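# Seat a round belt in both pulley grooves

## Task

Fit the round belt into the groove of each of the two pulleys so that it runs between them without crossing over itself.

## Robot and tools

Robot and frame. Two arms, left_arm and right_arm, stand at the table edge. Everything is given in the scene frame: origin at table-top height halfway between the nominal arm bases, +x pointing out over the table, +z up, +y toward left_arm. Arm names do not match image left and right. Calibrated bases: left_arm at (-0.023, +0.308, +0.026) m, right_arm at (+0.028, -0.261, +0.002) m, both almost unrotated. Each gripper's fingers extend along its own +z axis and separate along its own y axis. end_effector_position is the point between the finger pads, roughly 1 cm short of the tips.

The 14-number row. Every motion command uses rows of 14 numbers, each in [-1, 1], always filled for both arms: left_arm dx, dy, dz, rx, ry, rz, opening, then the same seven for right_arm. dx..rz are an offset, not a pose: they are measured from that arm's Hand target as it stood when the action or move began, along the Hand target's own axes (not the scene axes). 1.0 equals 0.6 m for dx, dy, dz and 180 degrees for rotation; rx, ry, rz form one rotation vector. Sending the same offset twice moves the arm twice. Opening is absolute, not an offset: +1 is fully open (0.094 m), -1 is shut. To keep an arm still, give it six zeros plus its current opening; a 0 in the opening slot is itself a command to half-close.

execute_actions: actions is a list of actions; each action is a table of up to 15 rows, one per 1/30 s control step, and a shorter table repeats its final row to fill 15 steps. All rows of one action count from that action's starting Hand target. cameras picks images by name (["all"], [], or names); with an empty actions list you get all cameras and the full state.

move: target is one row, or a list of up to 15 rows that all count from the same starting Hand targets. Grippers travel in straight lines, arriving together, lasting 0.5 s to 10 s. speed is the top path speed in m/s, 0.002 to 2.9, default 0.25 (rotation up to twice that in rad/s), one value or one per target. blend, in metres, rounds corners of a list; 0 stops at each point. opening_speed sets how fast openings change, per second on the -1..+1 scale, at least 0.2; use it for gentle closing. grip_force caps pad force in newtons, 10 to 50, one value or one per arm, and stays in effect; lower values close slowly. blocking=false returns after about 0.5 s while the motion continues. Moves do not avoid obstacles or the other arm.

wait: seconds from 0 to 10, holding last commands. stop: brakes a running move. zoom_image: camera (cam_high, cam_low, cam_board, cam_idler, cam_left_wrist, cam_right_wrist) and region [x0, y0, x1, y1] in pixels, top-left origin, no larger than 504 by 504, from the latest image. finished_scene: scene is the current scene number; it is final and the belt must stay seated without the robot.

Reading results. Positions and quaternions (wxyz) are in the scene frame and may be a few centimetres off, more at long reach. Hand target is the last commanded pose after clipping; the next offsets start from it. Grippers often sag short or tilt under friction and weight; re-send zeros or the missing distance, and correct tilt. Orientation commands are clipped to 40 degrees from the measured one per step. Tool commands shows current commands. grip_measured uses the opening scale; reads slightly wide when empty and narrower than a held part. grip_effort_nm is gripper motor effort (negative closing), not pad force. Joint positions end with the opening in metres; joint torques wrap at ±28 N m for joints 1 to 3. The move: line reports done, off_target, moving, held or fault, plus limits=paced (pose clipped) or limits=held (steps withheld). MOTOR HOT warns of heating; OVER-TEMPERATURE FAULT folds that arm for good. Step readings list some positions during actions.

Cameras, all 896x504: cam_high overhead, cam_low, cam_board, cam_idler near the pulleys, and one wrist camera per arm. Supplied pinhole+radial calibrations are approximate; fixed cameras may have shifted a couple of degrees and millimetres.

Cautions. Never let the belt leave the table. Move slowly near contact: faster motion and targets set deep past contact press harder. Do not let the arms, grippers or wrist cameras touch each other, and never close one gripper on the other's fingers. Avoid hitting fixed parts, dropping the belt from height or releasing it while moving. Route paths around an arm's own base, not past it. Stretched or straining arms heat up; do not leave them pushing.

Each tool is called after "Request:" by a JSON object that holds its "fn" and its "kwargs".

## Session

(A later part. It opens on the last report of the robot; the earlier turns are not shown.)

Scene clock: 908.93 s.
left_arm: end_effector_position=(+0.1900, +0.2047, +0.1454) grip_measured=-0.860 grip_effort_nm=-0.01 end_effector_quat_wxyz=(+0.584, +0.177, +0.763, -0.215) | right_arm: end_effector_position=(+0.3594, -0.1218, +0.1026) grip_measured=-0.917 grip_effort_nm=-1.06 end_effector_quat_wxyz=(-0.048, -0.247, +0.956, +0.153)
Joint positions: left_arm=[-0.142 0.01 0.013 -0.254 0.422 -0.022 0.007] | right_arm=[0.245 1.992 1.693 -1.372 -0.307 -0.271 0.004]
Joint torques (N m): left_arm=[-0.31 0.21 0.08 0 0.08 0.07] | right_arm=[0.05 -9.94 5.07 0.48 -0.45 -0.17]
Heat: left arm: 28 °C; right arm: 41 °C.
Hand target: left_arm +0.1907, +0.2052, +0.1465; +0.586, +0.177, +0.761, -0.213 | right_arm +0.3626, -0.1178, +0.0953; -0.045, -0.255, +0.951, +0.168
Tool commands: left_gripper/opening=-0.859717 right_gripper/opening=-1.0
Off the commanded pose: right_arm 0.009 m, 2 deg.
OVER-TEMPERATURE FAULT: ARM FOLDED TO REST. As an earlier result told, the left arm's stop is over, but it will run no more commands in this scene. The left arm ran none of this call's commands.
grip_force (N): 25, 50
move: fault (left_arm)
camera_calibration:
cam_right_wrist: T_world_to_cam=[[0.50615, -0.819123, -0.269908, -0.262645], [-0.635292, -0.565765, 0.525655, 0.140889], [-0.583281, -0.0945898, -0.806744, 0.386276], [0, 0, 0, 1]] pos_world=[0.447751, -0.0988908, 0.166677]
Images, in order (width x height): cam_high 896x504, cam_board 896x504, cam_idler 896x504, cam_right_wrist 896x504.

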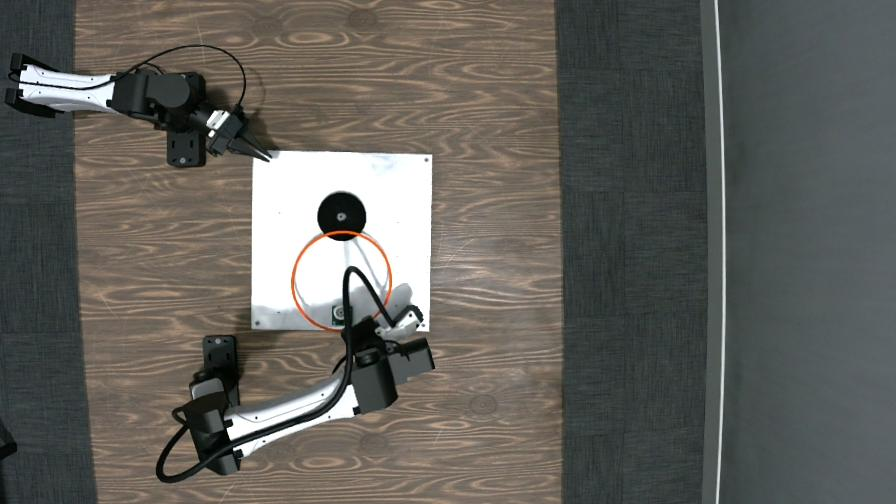

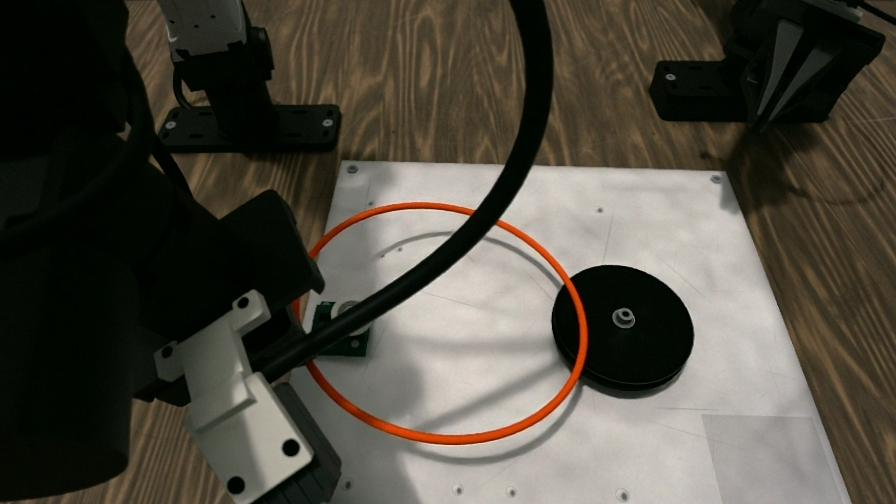

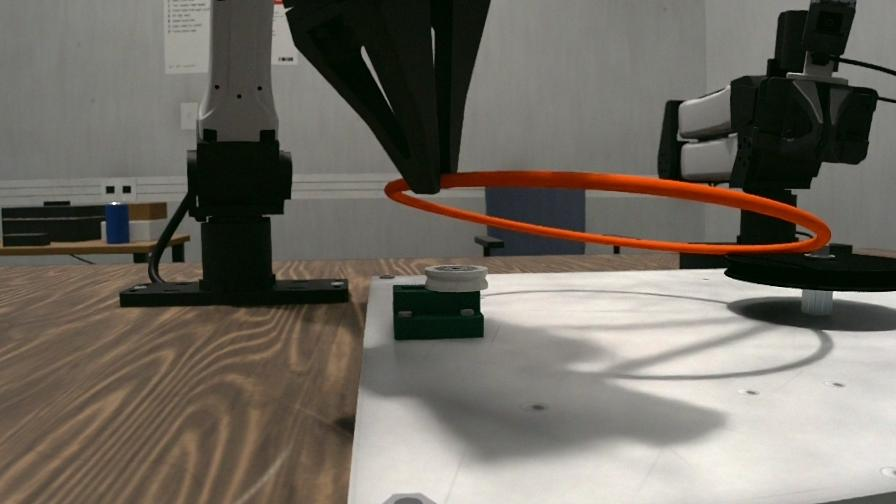

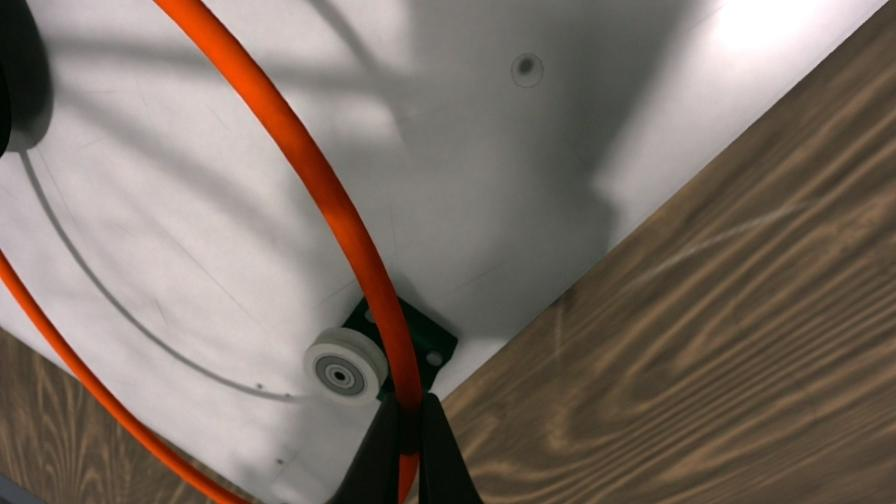

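Request:
{"fn": "move", "kwargs": {"target": [0,0,0,0,0,0,-0.86,0,-0.0246,0.0673,0,0,0,-1], "speed": 0.08, "cameras": ["cam_high","cam_board","cam_idler","cam_right_wrist"]}}

Scene clock: 917.77 s.
left_arm: end_effector_position=(+0.1900, +0.2047, +0.1454) grip_measured=-0.860 grip_effort_nm=-0.01 end_effector_quat_wxyz=(+0.584, +0.177, +0.763, -0.215) | right_arm: end_effector_position=(+0.3608, -0.1214, +0.0607) grip_measured=-0.917 grip_effort_nm=-1.06 end_effector_quat_wxyz=(-0.046, -0.248, +0.956, +0.153)
Joint positions: left_arm=[-0.142 0.01 0.013 -0.254 0.422 -0.022 0.007] | right_arm=[0.245 2.018 1.562 -1.213 -0.307 -0.271 0.004]
Joint torques (N m): left_arm=[-0.38 0.24 0.1 0.03 0.08 -0.04] | right_arm=[0.08 -9.85 4.89 0.5 -0.44 -0.17]
Heat: left arm: 28 °C; right arm: 40 °C.
Hand target: left_arm +0.1907, +0.2052, +0.1465; +0.586, +0.177, +0.761, -0.213 | right_arm +0.3626, -0.1178, +0.0523; -0.045, -0.255, +0.951, +0.168
Tool commands: left_gripper/opening=-0.859717 right_gripper/opening=-1.0
Off the commanded pose: right_arm 0.009 m, 2 deg.
OVER-TEMPERATURE FAULT: ARM FOLDED TO REST. As an earlier result told, the left arm's stop is over, but it will run no more commands in this scene. The left arm ran none of this call's commands.
grip_force (N): 25, 50
move: fault (left_arm)
camera_calibration:
cam_right_wrist: T_world_to_cam=[[0.506951, -0.818912, -0.269043, -0.274754], [-0.63691, -0.566185, 0.52324, 0.164776], [-0.580816, -0.0939005, -0.808601, 0.352609], [0, 0, 0, 1]] pos_world=[0.449035, -0.0985952, 0.124981]
Images, in order (width x height): cam_high 896x504, cam_board 896x504, cam_idler 896x504, cam_right_wrist 896x504.

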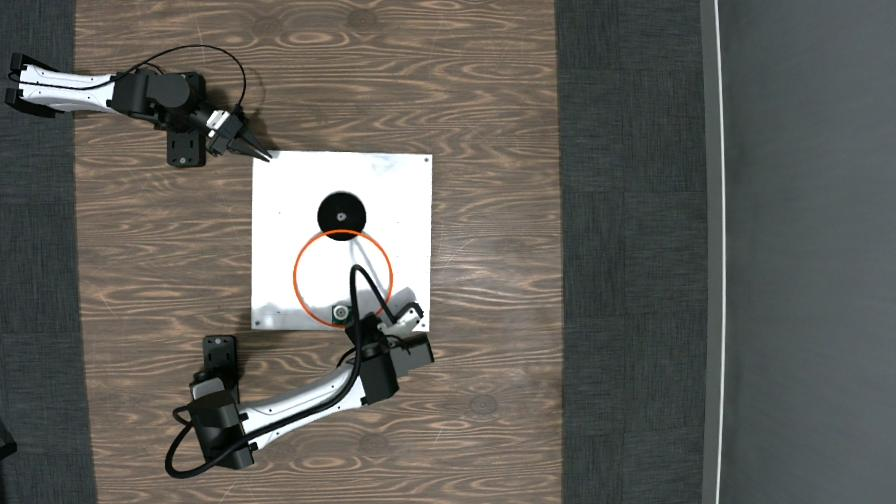

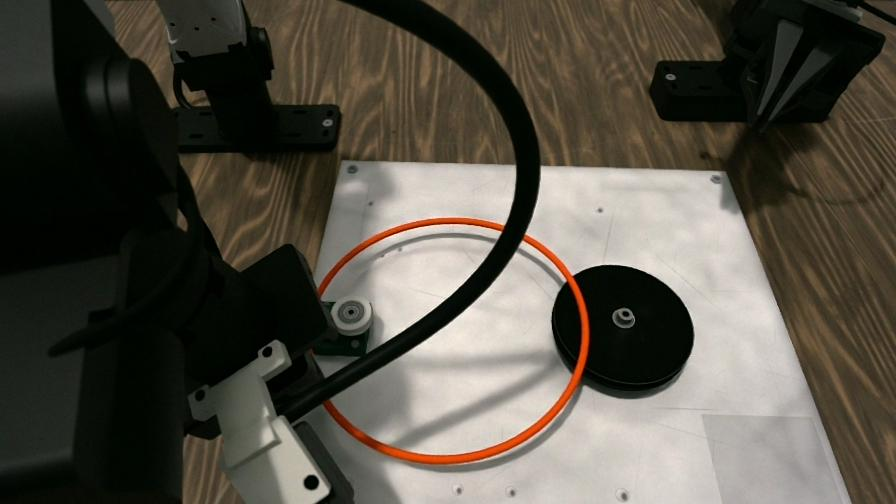

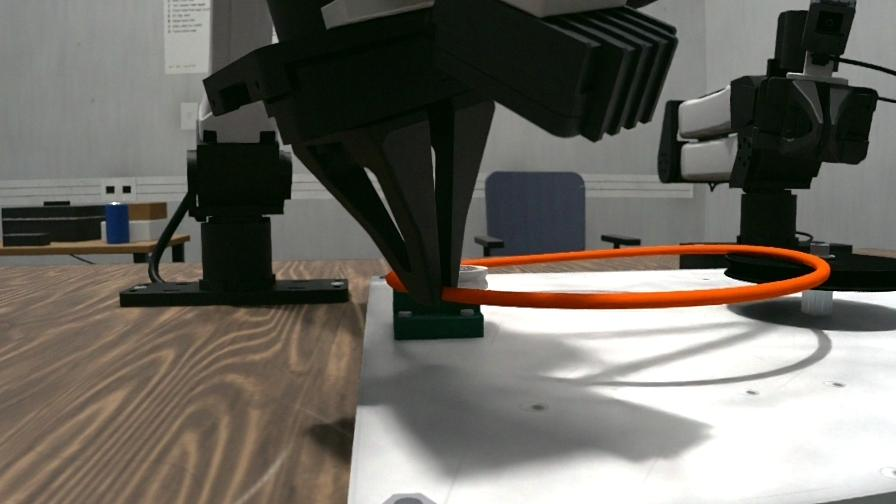

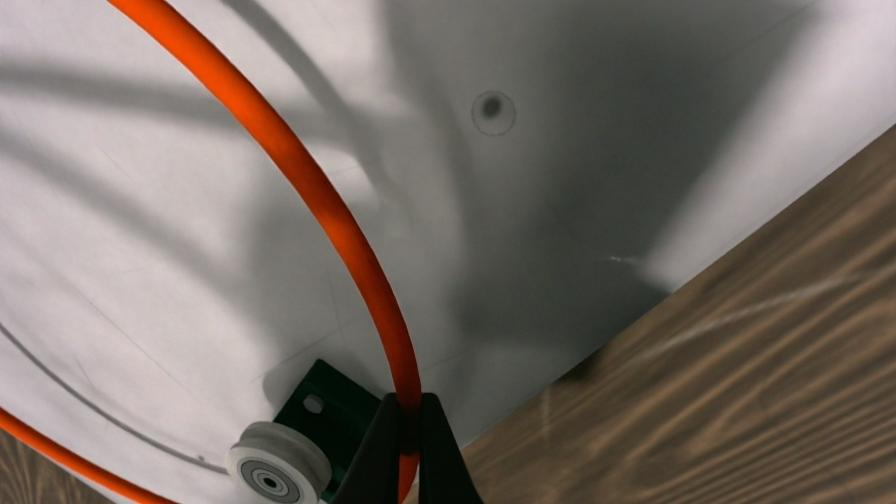

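Request:
{"fn": "zoom_image", "kwargs": {"camera": "cam_idler", "region": [340, 220, 560, 344]}}

Request:
{"fn": "zoom_image", "kwargs": {"camera": "cam_board", "region": [270, 200, 640, 408]}}

Scaled by 2.291 from the camera's 896x504 image, which has a finer 1280x720 frame.

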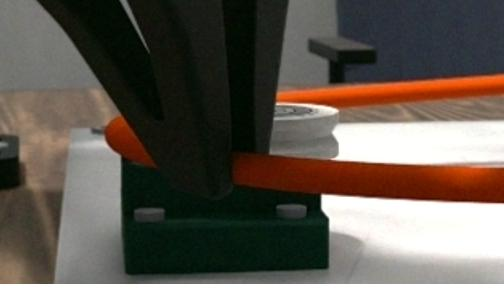

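Scaled by 1.362 from the camera's 896x504 image, which has a finer 1280x720 frame.

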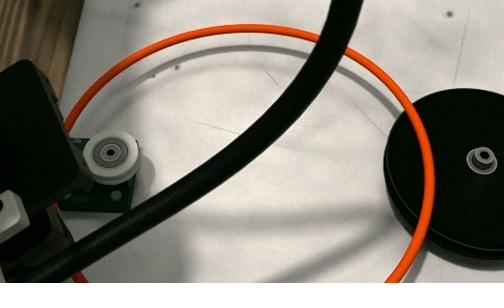

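Request:
{"fn": "move", "kwargs": {"target": [0,0,0,0,0,0,-0.86,-0.01,0.014,0.0123,0,0,0,-1], "speed": 0.08, "cameras": ["cam_high","cam_board","cam_idler","cam_right_wrist"]}}

Scene clock: 936.00 s.
left_arm: end_effector_position=(+0.1900, +0.2047, +0.1454) grip_measured=-0.860 grip_effort_nm=-0.01 end_effector_quat_wxyz=(+0.584, +0.177, +0.763, -0.215) | right_arm: end_effector_position=(+0.3613, -0.1136, +0.0571) grip_measured=-0.917 grip_effort_nm=-1.06 end_effector_quat_wxyz=(-0.044, -0.258, +0.953, +0.153)
Joint positions: left_arm=[-0.142 0.01 0.013 -0.254 0.422 -0.022 0.007] | right_arm=[0.266 2.027 1.562 -1.196 -0.307 -0.271 0.004]
Joint torques (N m): left_arm=[-0.25 0.28 -0.01 0.02 0.04 0.06] | right_arm=[0.81 -9.65 5.15 0.53 -0.48 0.18]
Heat: left arm: 28 °C; right arm: 39 °C.
Hand target: left_arm +0.1907, +0.2052, +0.1465; +0.586, +0.177, +0.761, -0.213 | right_arm +0.3626, -0.1057, +0.0483; -0.045, -0.255, +0.951, +0.168
Tool commands: left_gripper/opening=-0.859717 right_gripper/opening=-1.0
Off the commanded pose: right_arm 0.012 m, 2 deg.
OVER-TEMPERATURE FAULT: ARM FOLDED TO REST. As an earlier result told, the left arm's stop is over, but it will run no more commands in this scene. The left arm ran none of this call's commands.
grip_force (N): 25, 50
move: fault (left_arm), off_target (right_arm)
camera_calibration:
cam_right_wrist: T_world_to_cam=[[0.525574, -0.807777, -0.266962, -0.275144], [-0.628793, -0.580204, 0.51767, 0.16708], [-0.573054, -0.10421, -0.812865, 0.346843], [0, 0, 0, 1]] pos_world=[0.448427, -0.0891695, 0.121991]
Images, in order (width x height): cam_high 896x504, cam_board 896x504, cam_idler 896x504, cam_right_wrist 896x504.

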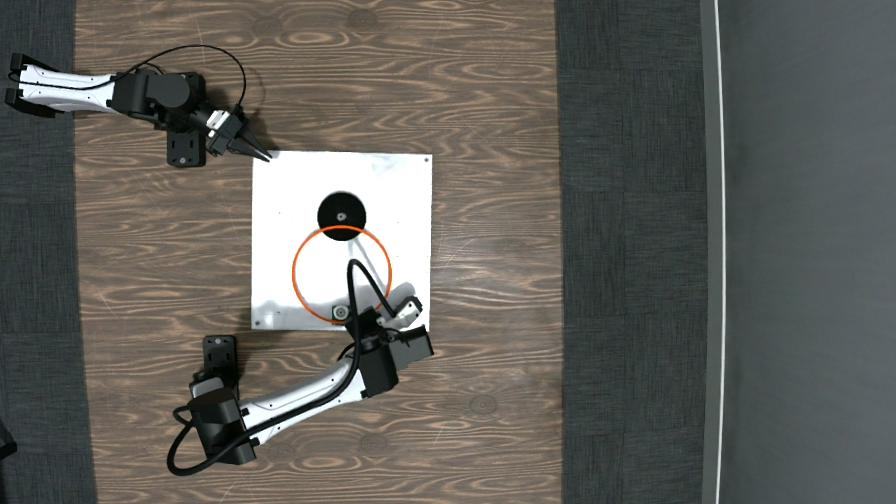

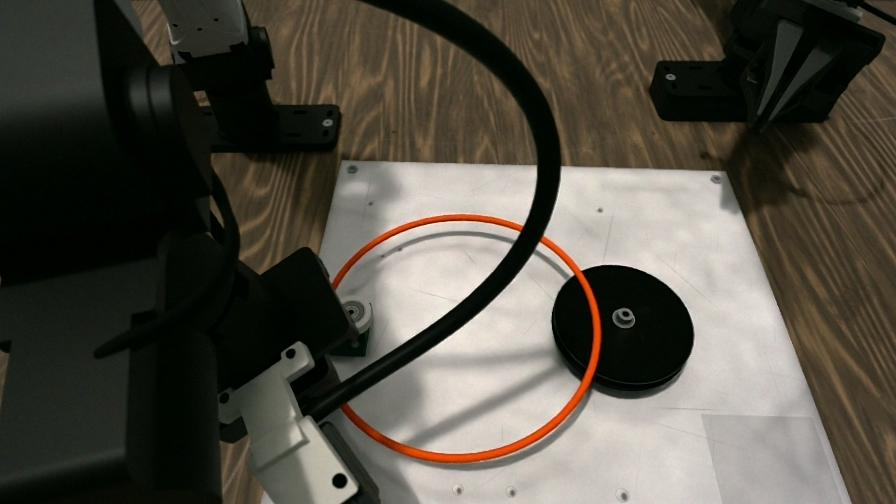

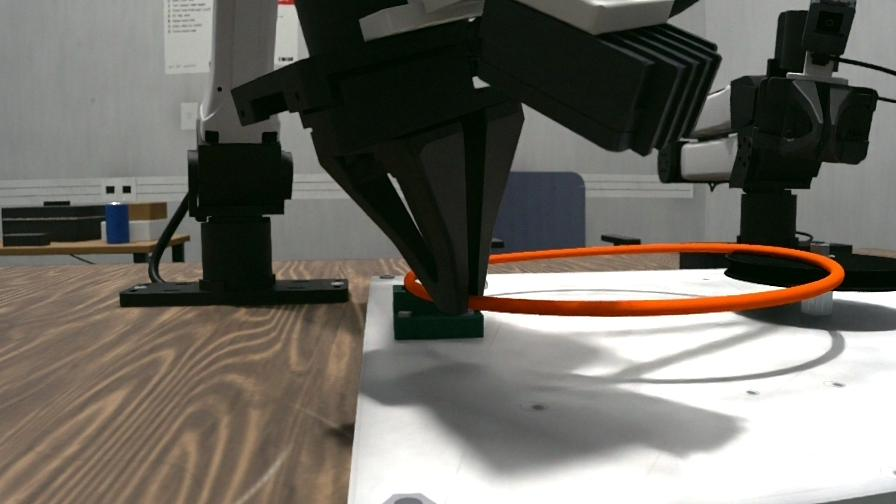

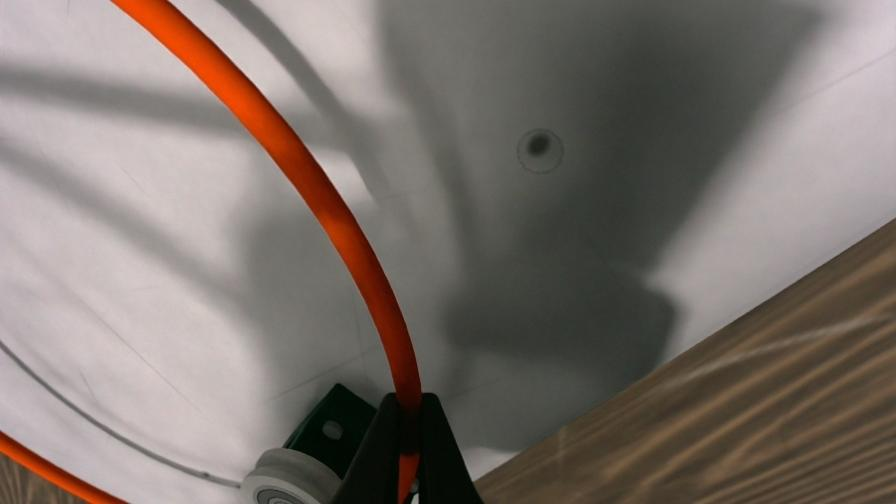

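Request:
{"fn": "move", "kwargs": {"target": [0,0,0,0,0,0,-0.86,-0.005,0.0081,0.003,0,0,0,-1], "speed": 0.08, "cameras": ["cam_board","cam_idler"]}}

Request:
{"fn": "zoom_image", "kwargs": {"camera": "cam_idler", "region": [340, 220, 560, 344]}}

Request:
{"fn": "zoom_image", "kwargs": {"camera": "cam_board", "region": [270, 250, 440, 420]}}

Scene clock: 950.03 s.
left_arm: end_effector_position=(+0.1900, +0.2047, +0.1454) grip_measured=-0.860 grip_effort_nm=-0.01 end_effector_quat_wxyz=(+0.584, +0.177, +0.763, -0.215) | right_arm: end_effector_position=(+0.3605, -0.1093, +0.0570) grip_measured=-0.917 grip_effort_nm=-1.06 end_effector_quat_wxyz=(-0.044, -0.257, +0.953, +0.152)
Joint positions: left_arm=[-0.142 0.01 0.013 -0.254 0.422 -0.022 0.007] | right_arm=[0.278 2.027 1.562 -1.191 -0.307 -0.256 0.004]
Joint torques (N m): left_arm=[-0.24 0.25 0.01 0.01 0.16 0.06] | right_arm=[1.02 -9.18 5.75 0.54 -0.49 0.2]
Heat: left arm: 28 °C; right arm: 38 °C.
Hand target: left_arm +0.1907, +0.2052, +0.1465; +0.586, +0.177, +0.761, -0.213 | right_arm +0.3626, -0.0998, +0.0483; -0.045, -0.255, +0.951, +0.168
Tool commands: left_gripper/opening=-0.859717 right_gripper/opening=-1.0
Off the commanded pose: right_arm 0.013 m, 2 deg.
OVER-TEMPERATURE FAULT: ARM FOLDED TO REST. As an earlier result told, the left arm's stop is over, but it will run no more commands in this scene. The left arm ran none of this call's commands.
grip_force (N): 25, 50
move: fault (left_arm), off_target (right_arm)
Images, in order (width x height): cam_board 896x504, cam_idler 896x504.

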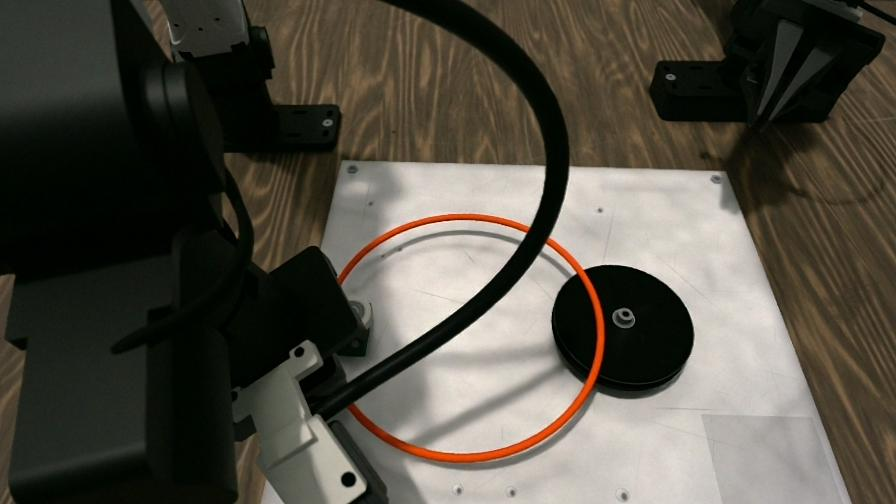

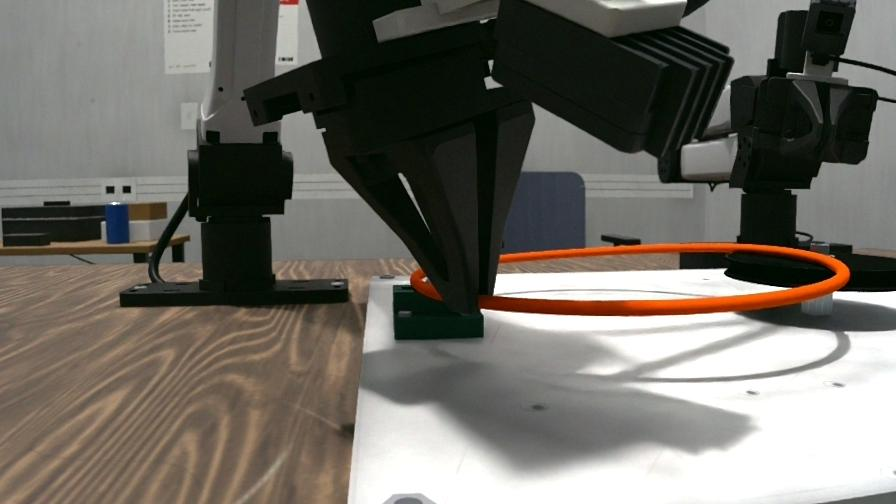

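Scaled by 2.291 from the camera's 896x504 image, which has a finer 1280x720 frame.

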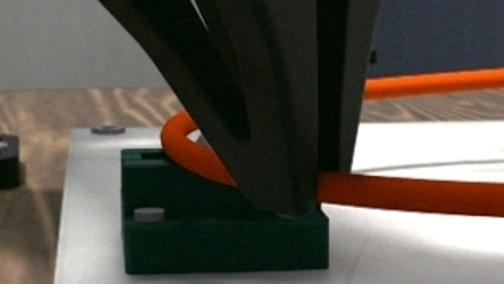

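Scaled by 2.965 from the camera's 896x504 image, which has a finer 1280x720 frame.

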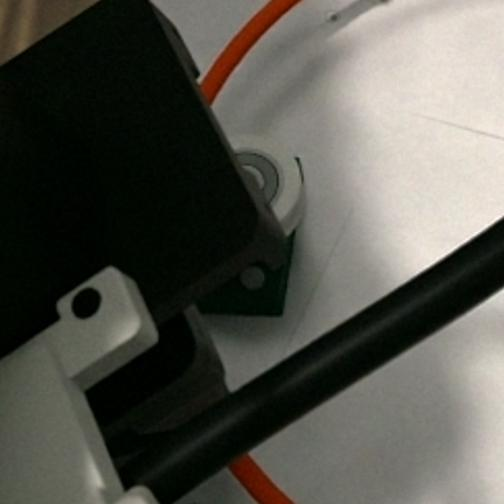

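Request:
{"fn": "move", "kwargs": {"target": [0,0,0,0,0,0,-0.86,0.005,-0.0081,-0.003,0,0,0,-0.6], "speed": 0.08, "opening_speed": 0.4, "cameras": ["cam_board","cam_idler","cam_right_wrist","cam_high"]}}

Scene clock: 961.40 s.
left_arm: end_effector_position=(+0.1900, +0.2047, +0.1454) grip_measured=-0.860 grip_effort_nm=-0.01 end_effector_quat_wxyz=(+0.584, +0.177, +0.763, -0.215) | right_arm: end_effector_position=(+0.3605, -0.1093, +0.0570) grip_measured=-0.603 grip_effort_nm=0.12 end_effector_quat_wxyz=(-0.044, -0.257, +0.953, +0.152)
Joint positions: left_arm=[-0.142 0.01 0.013 -0.254 0.422 -0.022 0.007] | right_arm=[0.278 2.027 1.562 -1.191 -0.307 -0.256 0.019]
Joint torques (N m): left_arm=[-0.35 0.31 0.21 -0.04 0.09 0.02] | right_arm=[-0.09 -9.66 5.12 0.52 -0.48 0.02]
Heat: left arm: 28 °C; right arm: 38 °C.
Hand target: left_arm +0.1907, +0.2052, +0.1465; +0.586, +0.177, +0.761, -0.213 | right_arm +0.3626, -0.1058, +0.0483; -0.045, -0.255, +0.951, +0.168
Tool commands: left_gripper/opening=-0.859717 right_gripper/opening=-0.6
Off the commanded pose: right_arm 0.010 m, 2 deg.
OVER-TEMPERATURE FAULT: ARM FOLDED TO REST. As an earlier result told, the left arm's stop is over, but it will run no more commands in this scene. The left arm ran none of this call's commands.
grip_force (N): 25, 50
move: fault (left_arm)
camera_calibration:
cam_right_wrist: T_world_to_cam=[[0.523833, -0.809308, -0.265744, -0.270903], [-0.63029, -0.578114, 0.518189, 0.16991], [-0.573005, -0.103948, -0.812933, 0.346806], [0, 0, 0, 1]] pos_world=[0.447722, -0.0849668, 0.121893]
Images, in order (width x height): cam_high 896x504, cam_board 896x504, cam_idler 896x504, cam_right_wrist 896x504.

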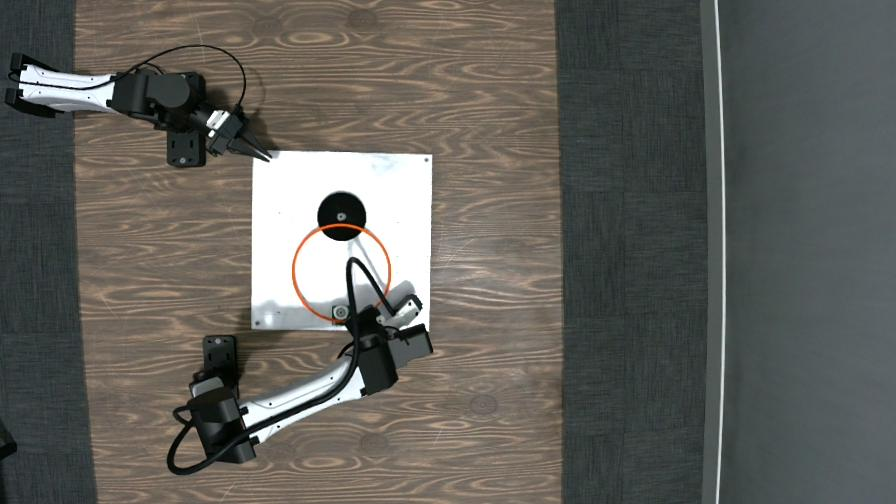

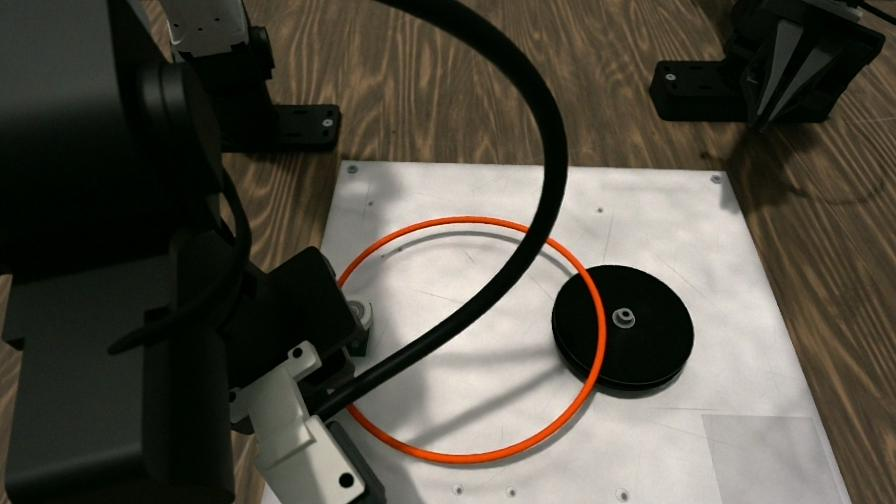

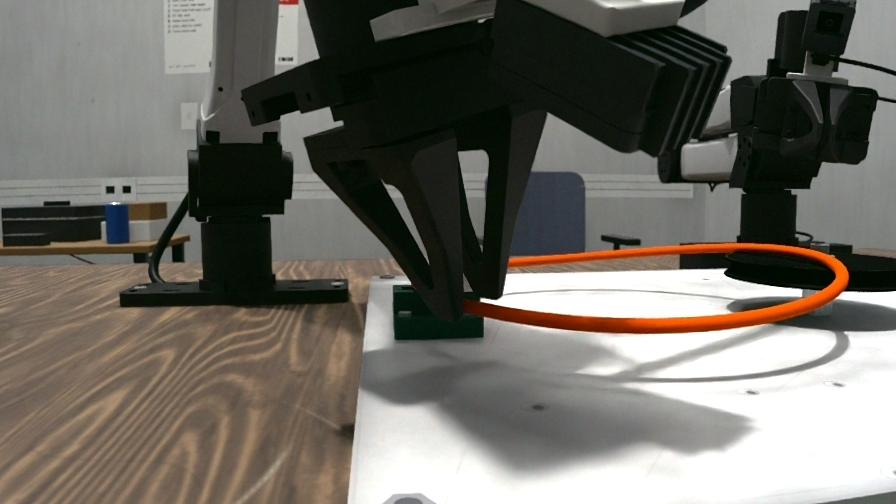

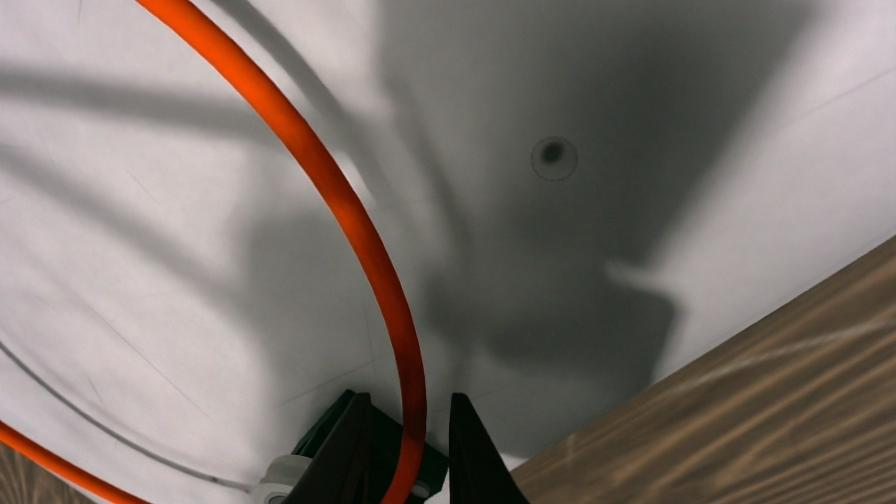

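Request:
{"fn": "move", "kwargs": {"target": [0,0,0,0,0,0,-0.86,0,0,-0.1,0,0,0,-0.6], "speed": 0.08, "cameras": ["cam_board","cam_idler","cam_right_wrist","cam_high"]}}

Scene clock: 967.90 s.
left_arm: end_effector_position=(+0.1900, +0.2047, +0.1454) grip_measured=-0.860 grip_effort_nm=-0.01 end_effector_quat_wxyz=(+0.584, +0.177, +0.763, -0.215) | right_arm: end_effector_position=(+0.3720, -0.1266, +0.1020) grip_measured=-0.603 grip_effort_nm=0.12 end_effector_quat_wxyz=(-0.042, -0.248, +0.956, +0.154)
Joint positions: left_arm=[-0.142 0.01 0.013 -0.254 0.422 -0.022 0.007] | right_arm=[0.224 2.027 1.742 -1.38 -0.307 -0.293 0.019]
Joint torques (N m): left_arm=[-0.24 0.27 0.1 0.02 0.05 0.02] | right_arm=[0.18 -10.41 8.36 -0.04 -0.43 -0.18]
Heat: left arm: 27 °C; right arm: 37 °C.
Hand target: left_arm +0.1907, +0.2052, +0.1465; +0.586, +0.177, +0.761, -0.213 | right_arm +0.3729, -0.1236, +0.1046; -0.045, -0.255, +0.951, +0.168
Tool commands: left_gripper/opening=-0.859717 right_gripper/opening=-0.6
Off the commanded pose: right_arm 0.004 m, 2 deg.
OVER-TEMPERATURE FAULT: ARM FOLDED TO REST. As an earlier result told, the left arm's stop is over, but it will run no more commands in this scene. The left arm ran none of this call's commands.
grip_force (N): 25, 50
move: fault (left_arm)
camera_calibration:
cam_right_wrist: T_world_to_cam=[[0.508478, -0.818283, -0.268072, -0.274203], [-0.641954, -0.567734, 0.515338, 0.149771], [-0.573886, -0.089948, -0.813981, 0.390524], [0, 0, 0, 1]] pos_world=[0.459689, -0.104218, 0.16719]
Images, in order (width x height): cam_high 896x504, cam_board 896x504, cam_idler 896x504, cam_right_wrist 896x504.

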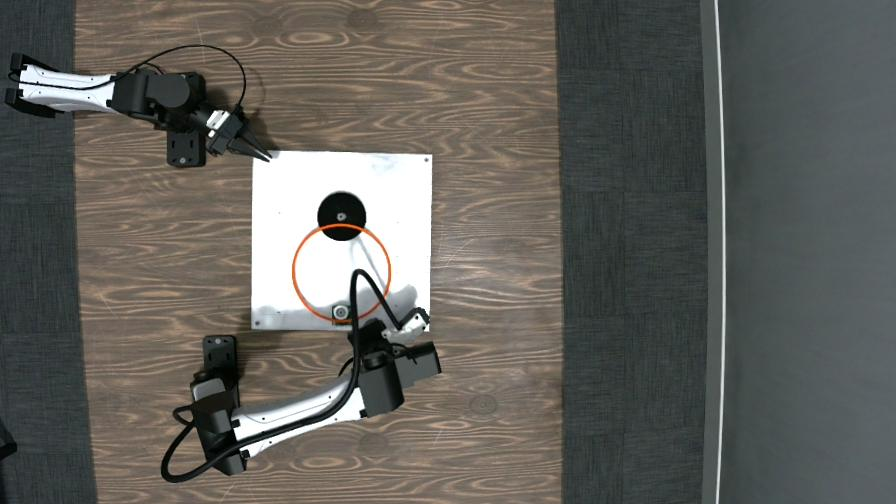

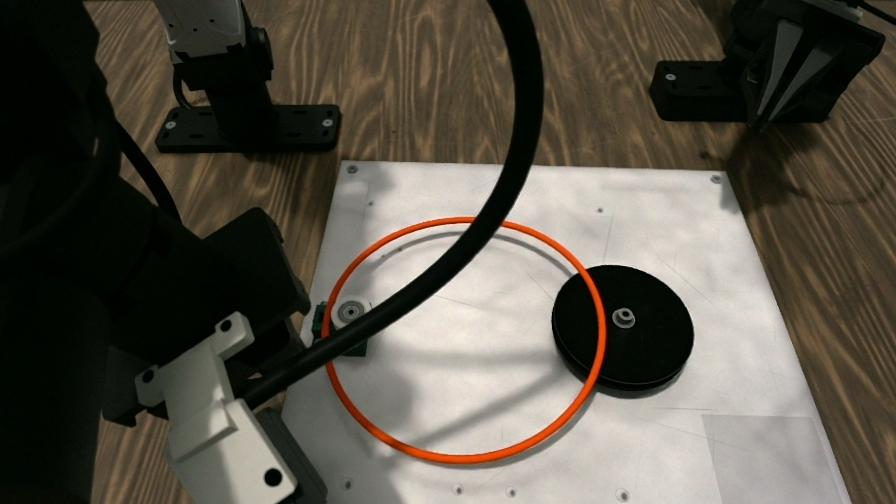

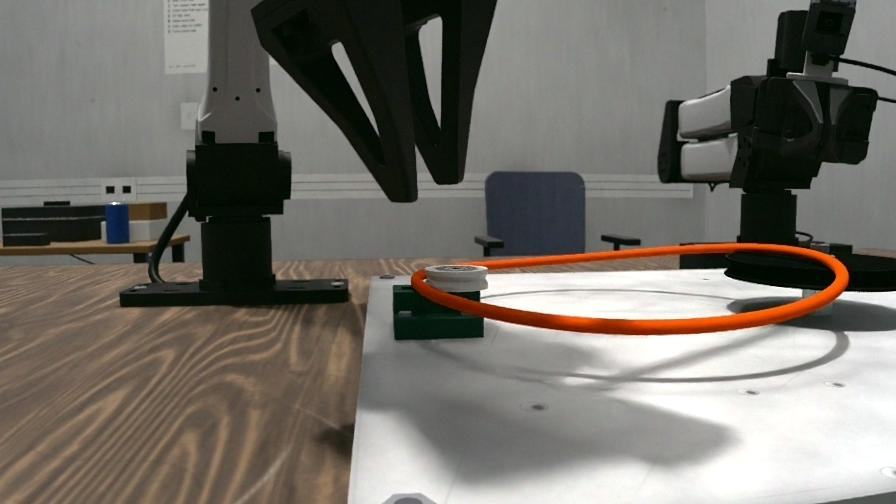

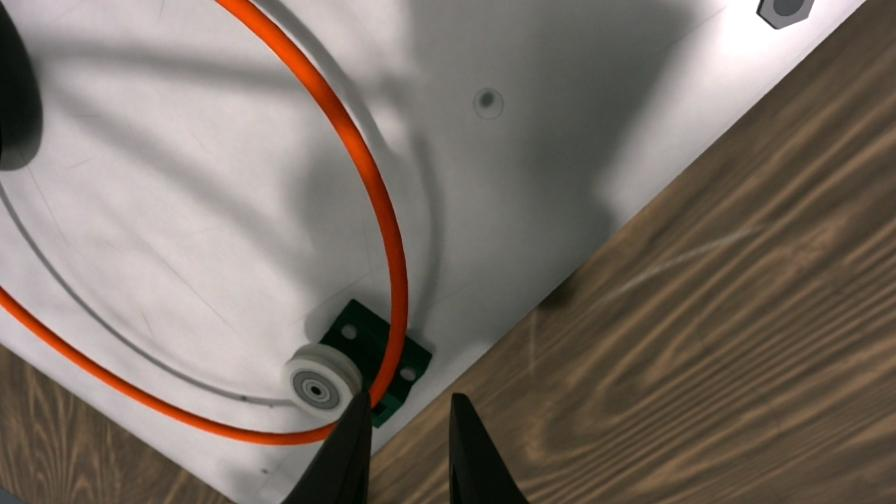

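Request:
{"fn": "move", "kwargs": {"target": [0,0,0,0,0,0,-0.86,-0.1393,0.2578,0.049,0.0978,-0.066,0.3738,-0.4], "speed": 0.2, "cameras": ["cam_board","cam_idler","cam_right_wrist","cam_high"]}}

Scene clock: 1052.00 s.
left_arm: end_effector_position=(+0.1900, +0.2047, +0.1454) grip_measured=-0.860 grip_effort_nm=-0.01 end_effector_quat_wxyz=(+0.584, +0.177, +0.763, -0.215) | right_arm: end_effector_position=(+0.3657, +0.0570, +0.1354) grip_measured=-0.403 grip_effort_nm=0.12 end_effector_quat_wxyz=(+0.007, +0.315, +0.948, +0.046)
Joint positions: left_arm=[-0.142 0.01 0.013 -0.254 0.422 -0.022 0.007] | right_arm=[0.737 2.331 2.398 -1.55 -0.032 1.387 0.028]
Joint torques (N m): left_arm=[-0.27 0.18 -0.01 0.02 0.11 0.02] | right_arm=[0.75 -11.86 8.36 0.23 0.37 0.25]
Heat: left arm: 27 °C; right arm: 41 °C.
Hand target: left_arm +0.1907, +0.2052, +0.1465; +0.586, +0.177, +0.761, -0.213 | right_arm +0.3676, +0.0527, +0.1302; +0.000, +0.326, +0.945, +0.001
Tool commands: left_gripper/opening=-0.859717 right_gripper/opening=-0.4
Off the commanded pose: right_arm 0.007 m, 5 deg.
OVER-TEMPERATURE FAULT: ARM FOLDED TO REST. As an earlier result told, the left arm's stop is over, but it will run no more commands in this scene. The left arm ran none of this call's commands.
joint sent to its limit (right arm) — joint 4 (wrist pitch), lower limit. The joint targets are off in orientation, not in position.
grip_force (N): 25, 50
move: fault (left_arm), off_target (right_arm)
camera_calibration:
cam_right_wrist: T_world_to_cam=[[-0.560496, -0.827045, -0.0429049, 0.24915], [-0.702322, 0.44724, 0.553824, 0.191774], [-0.438848, 0.340549, -0.831528, 0.359016], [0, 0, 0, 1]] pos_world=[0.431889, -0.00197308, 0.203013]
Images, in order (width x height): cam_high 896x504, cam_board 896x504, cam_idler 896x504, cam_right_wrist 896x504.

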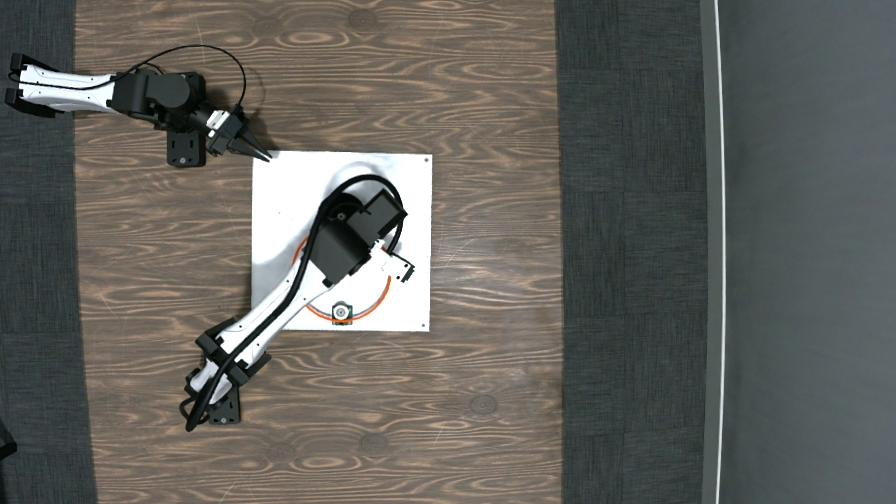

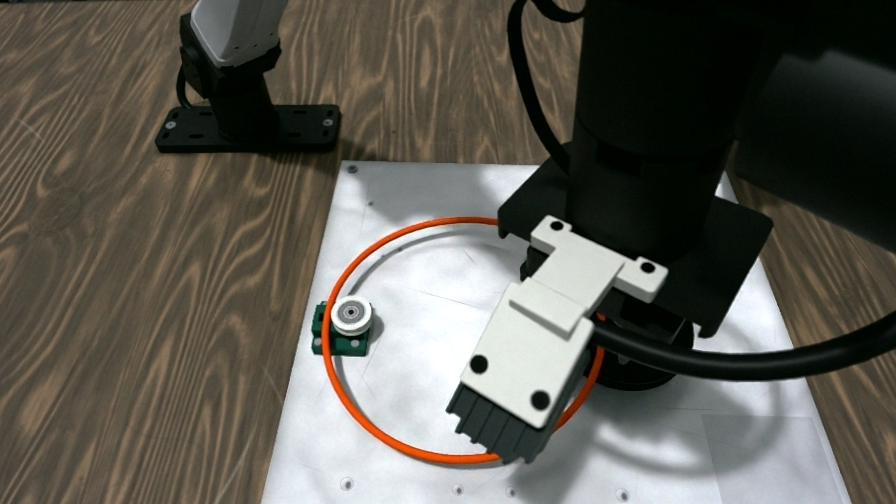

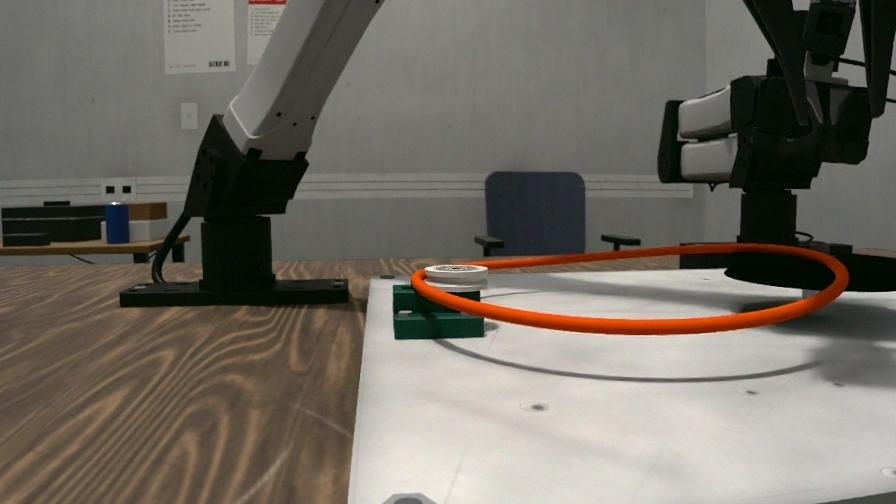

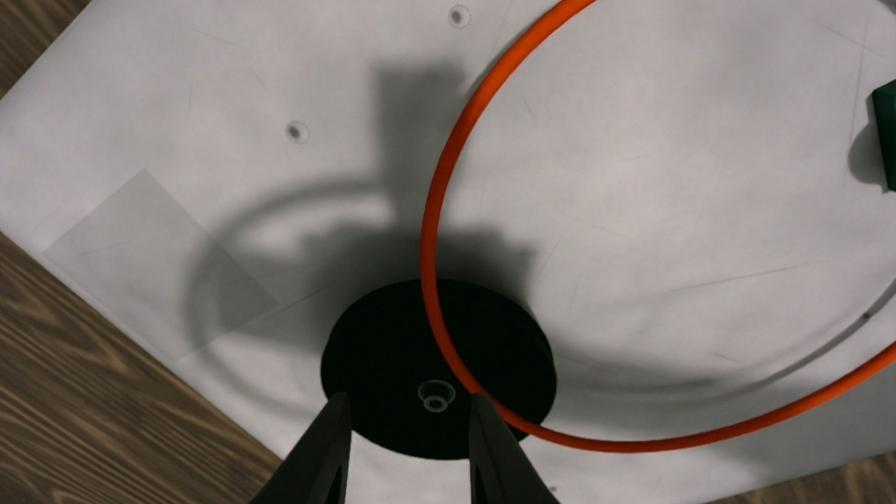

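Request:
{"fn": "move", "kwargs": {"target": [0,0,0,0,0,0,-0.86,0,0.0037,0.083,0,0,0,-0.4], "speed": 0.12, "cameras": ["cam_idler","cam_right_wrist"]}}

Scene clock: 1083.07 s.
left_arm: end_effector_position=(+0.1900, +0.2047, +0.1454) grip_measured=-0.860 grip_effort_nm=-0.01 end_effector_quat_wxyz=(+0.584, +0.177, +0.763, -0.215) | right_arm: end_effector_position=(+0.3616, +0.0532, +0.0912) grip_measured=-0.403 grip_effort_nm=0.12 end_effector_quat_wxyz=(-0.015, +0.316, +0.948, +0.005)
Joint positions: left_arm=[-0.142 0.01 0.013 -0.254 0.422 -0.022 0.007] | right_arm=[0.737 2.38 2.306 -1.503 -0.032 1.387 0.028]
Joint torques (N m): left_arm=[-0.2 0.09 -0.01 -0.04 0.07 0.05] | right_arm=[0.73 -13.07 5.33 0.67 0.37 0.26]
Heat: left arm: 26 °C; right arm: 45 °C.
Hand target: left_arm +0.1907, +0.2052, +0.1465; +0.586, +0.177, +0.761, -0.213 | right_arm +0.3689, +0.0545, +0.0803; +0.000, +0.326, +0.945, +0.000
Tool commands: left_gripper/opening=-0.859717 right_gripper/opening=-0.4
Off the commanded pose: right_arm 0.013 m, 2 deg.
OVER-TEMPERATURE FAULT: ARM FOLDED TO REST. As an earlier result told, the left arm's stop is over, but it will run no more commands in this scene. The left arm ran none of this call's commands.
grip_force (N): 25, 50
move: fault (left_arm), off_target (right_arm)
camera_calibration:
cam_right_wrist: T_world_to_cam=[[-0.560312, -0.826944, 0.0470468, 0.23358], [-0.664012, 0.482416, 0.571281, 0.19777], [-0.495114, 0.288856, -0.819405, 0.34369], [0, 0, 0, 1]] pos_world=[0.432366, -0.00152684, 0.15765]
Images, in order (width x height): cam_idler 896x504, cam_right_wrist 896x504.

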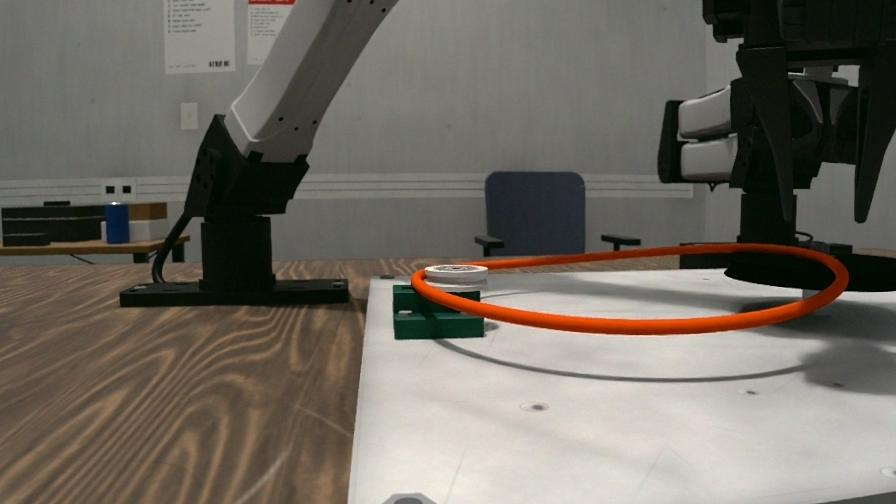

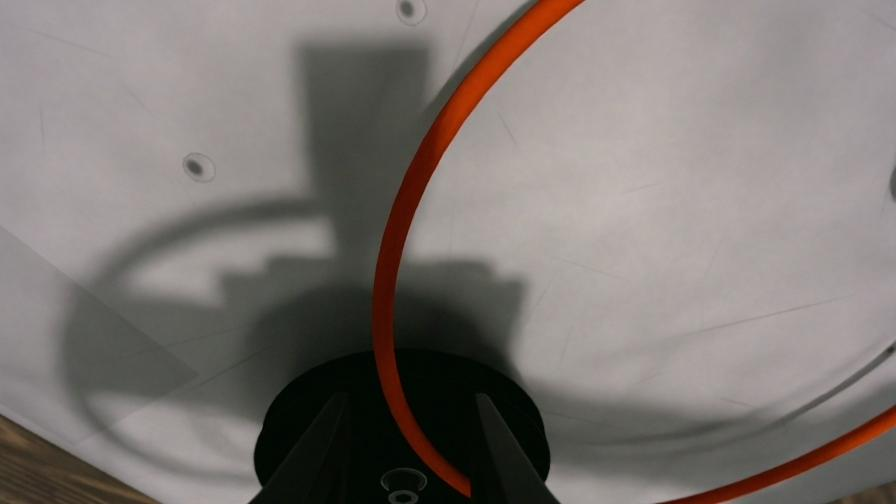

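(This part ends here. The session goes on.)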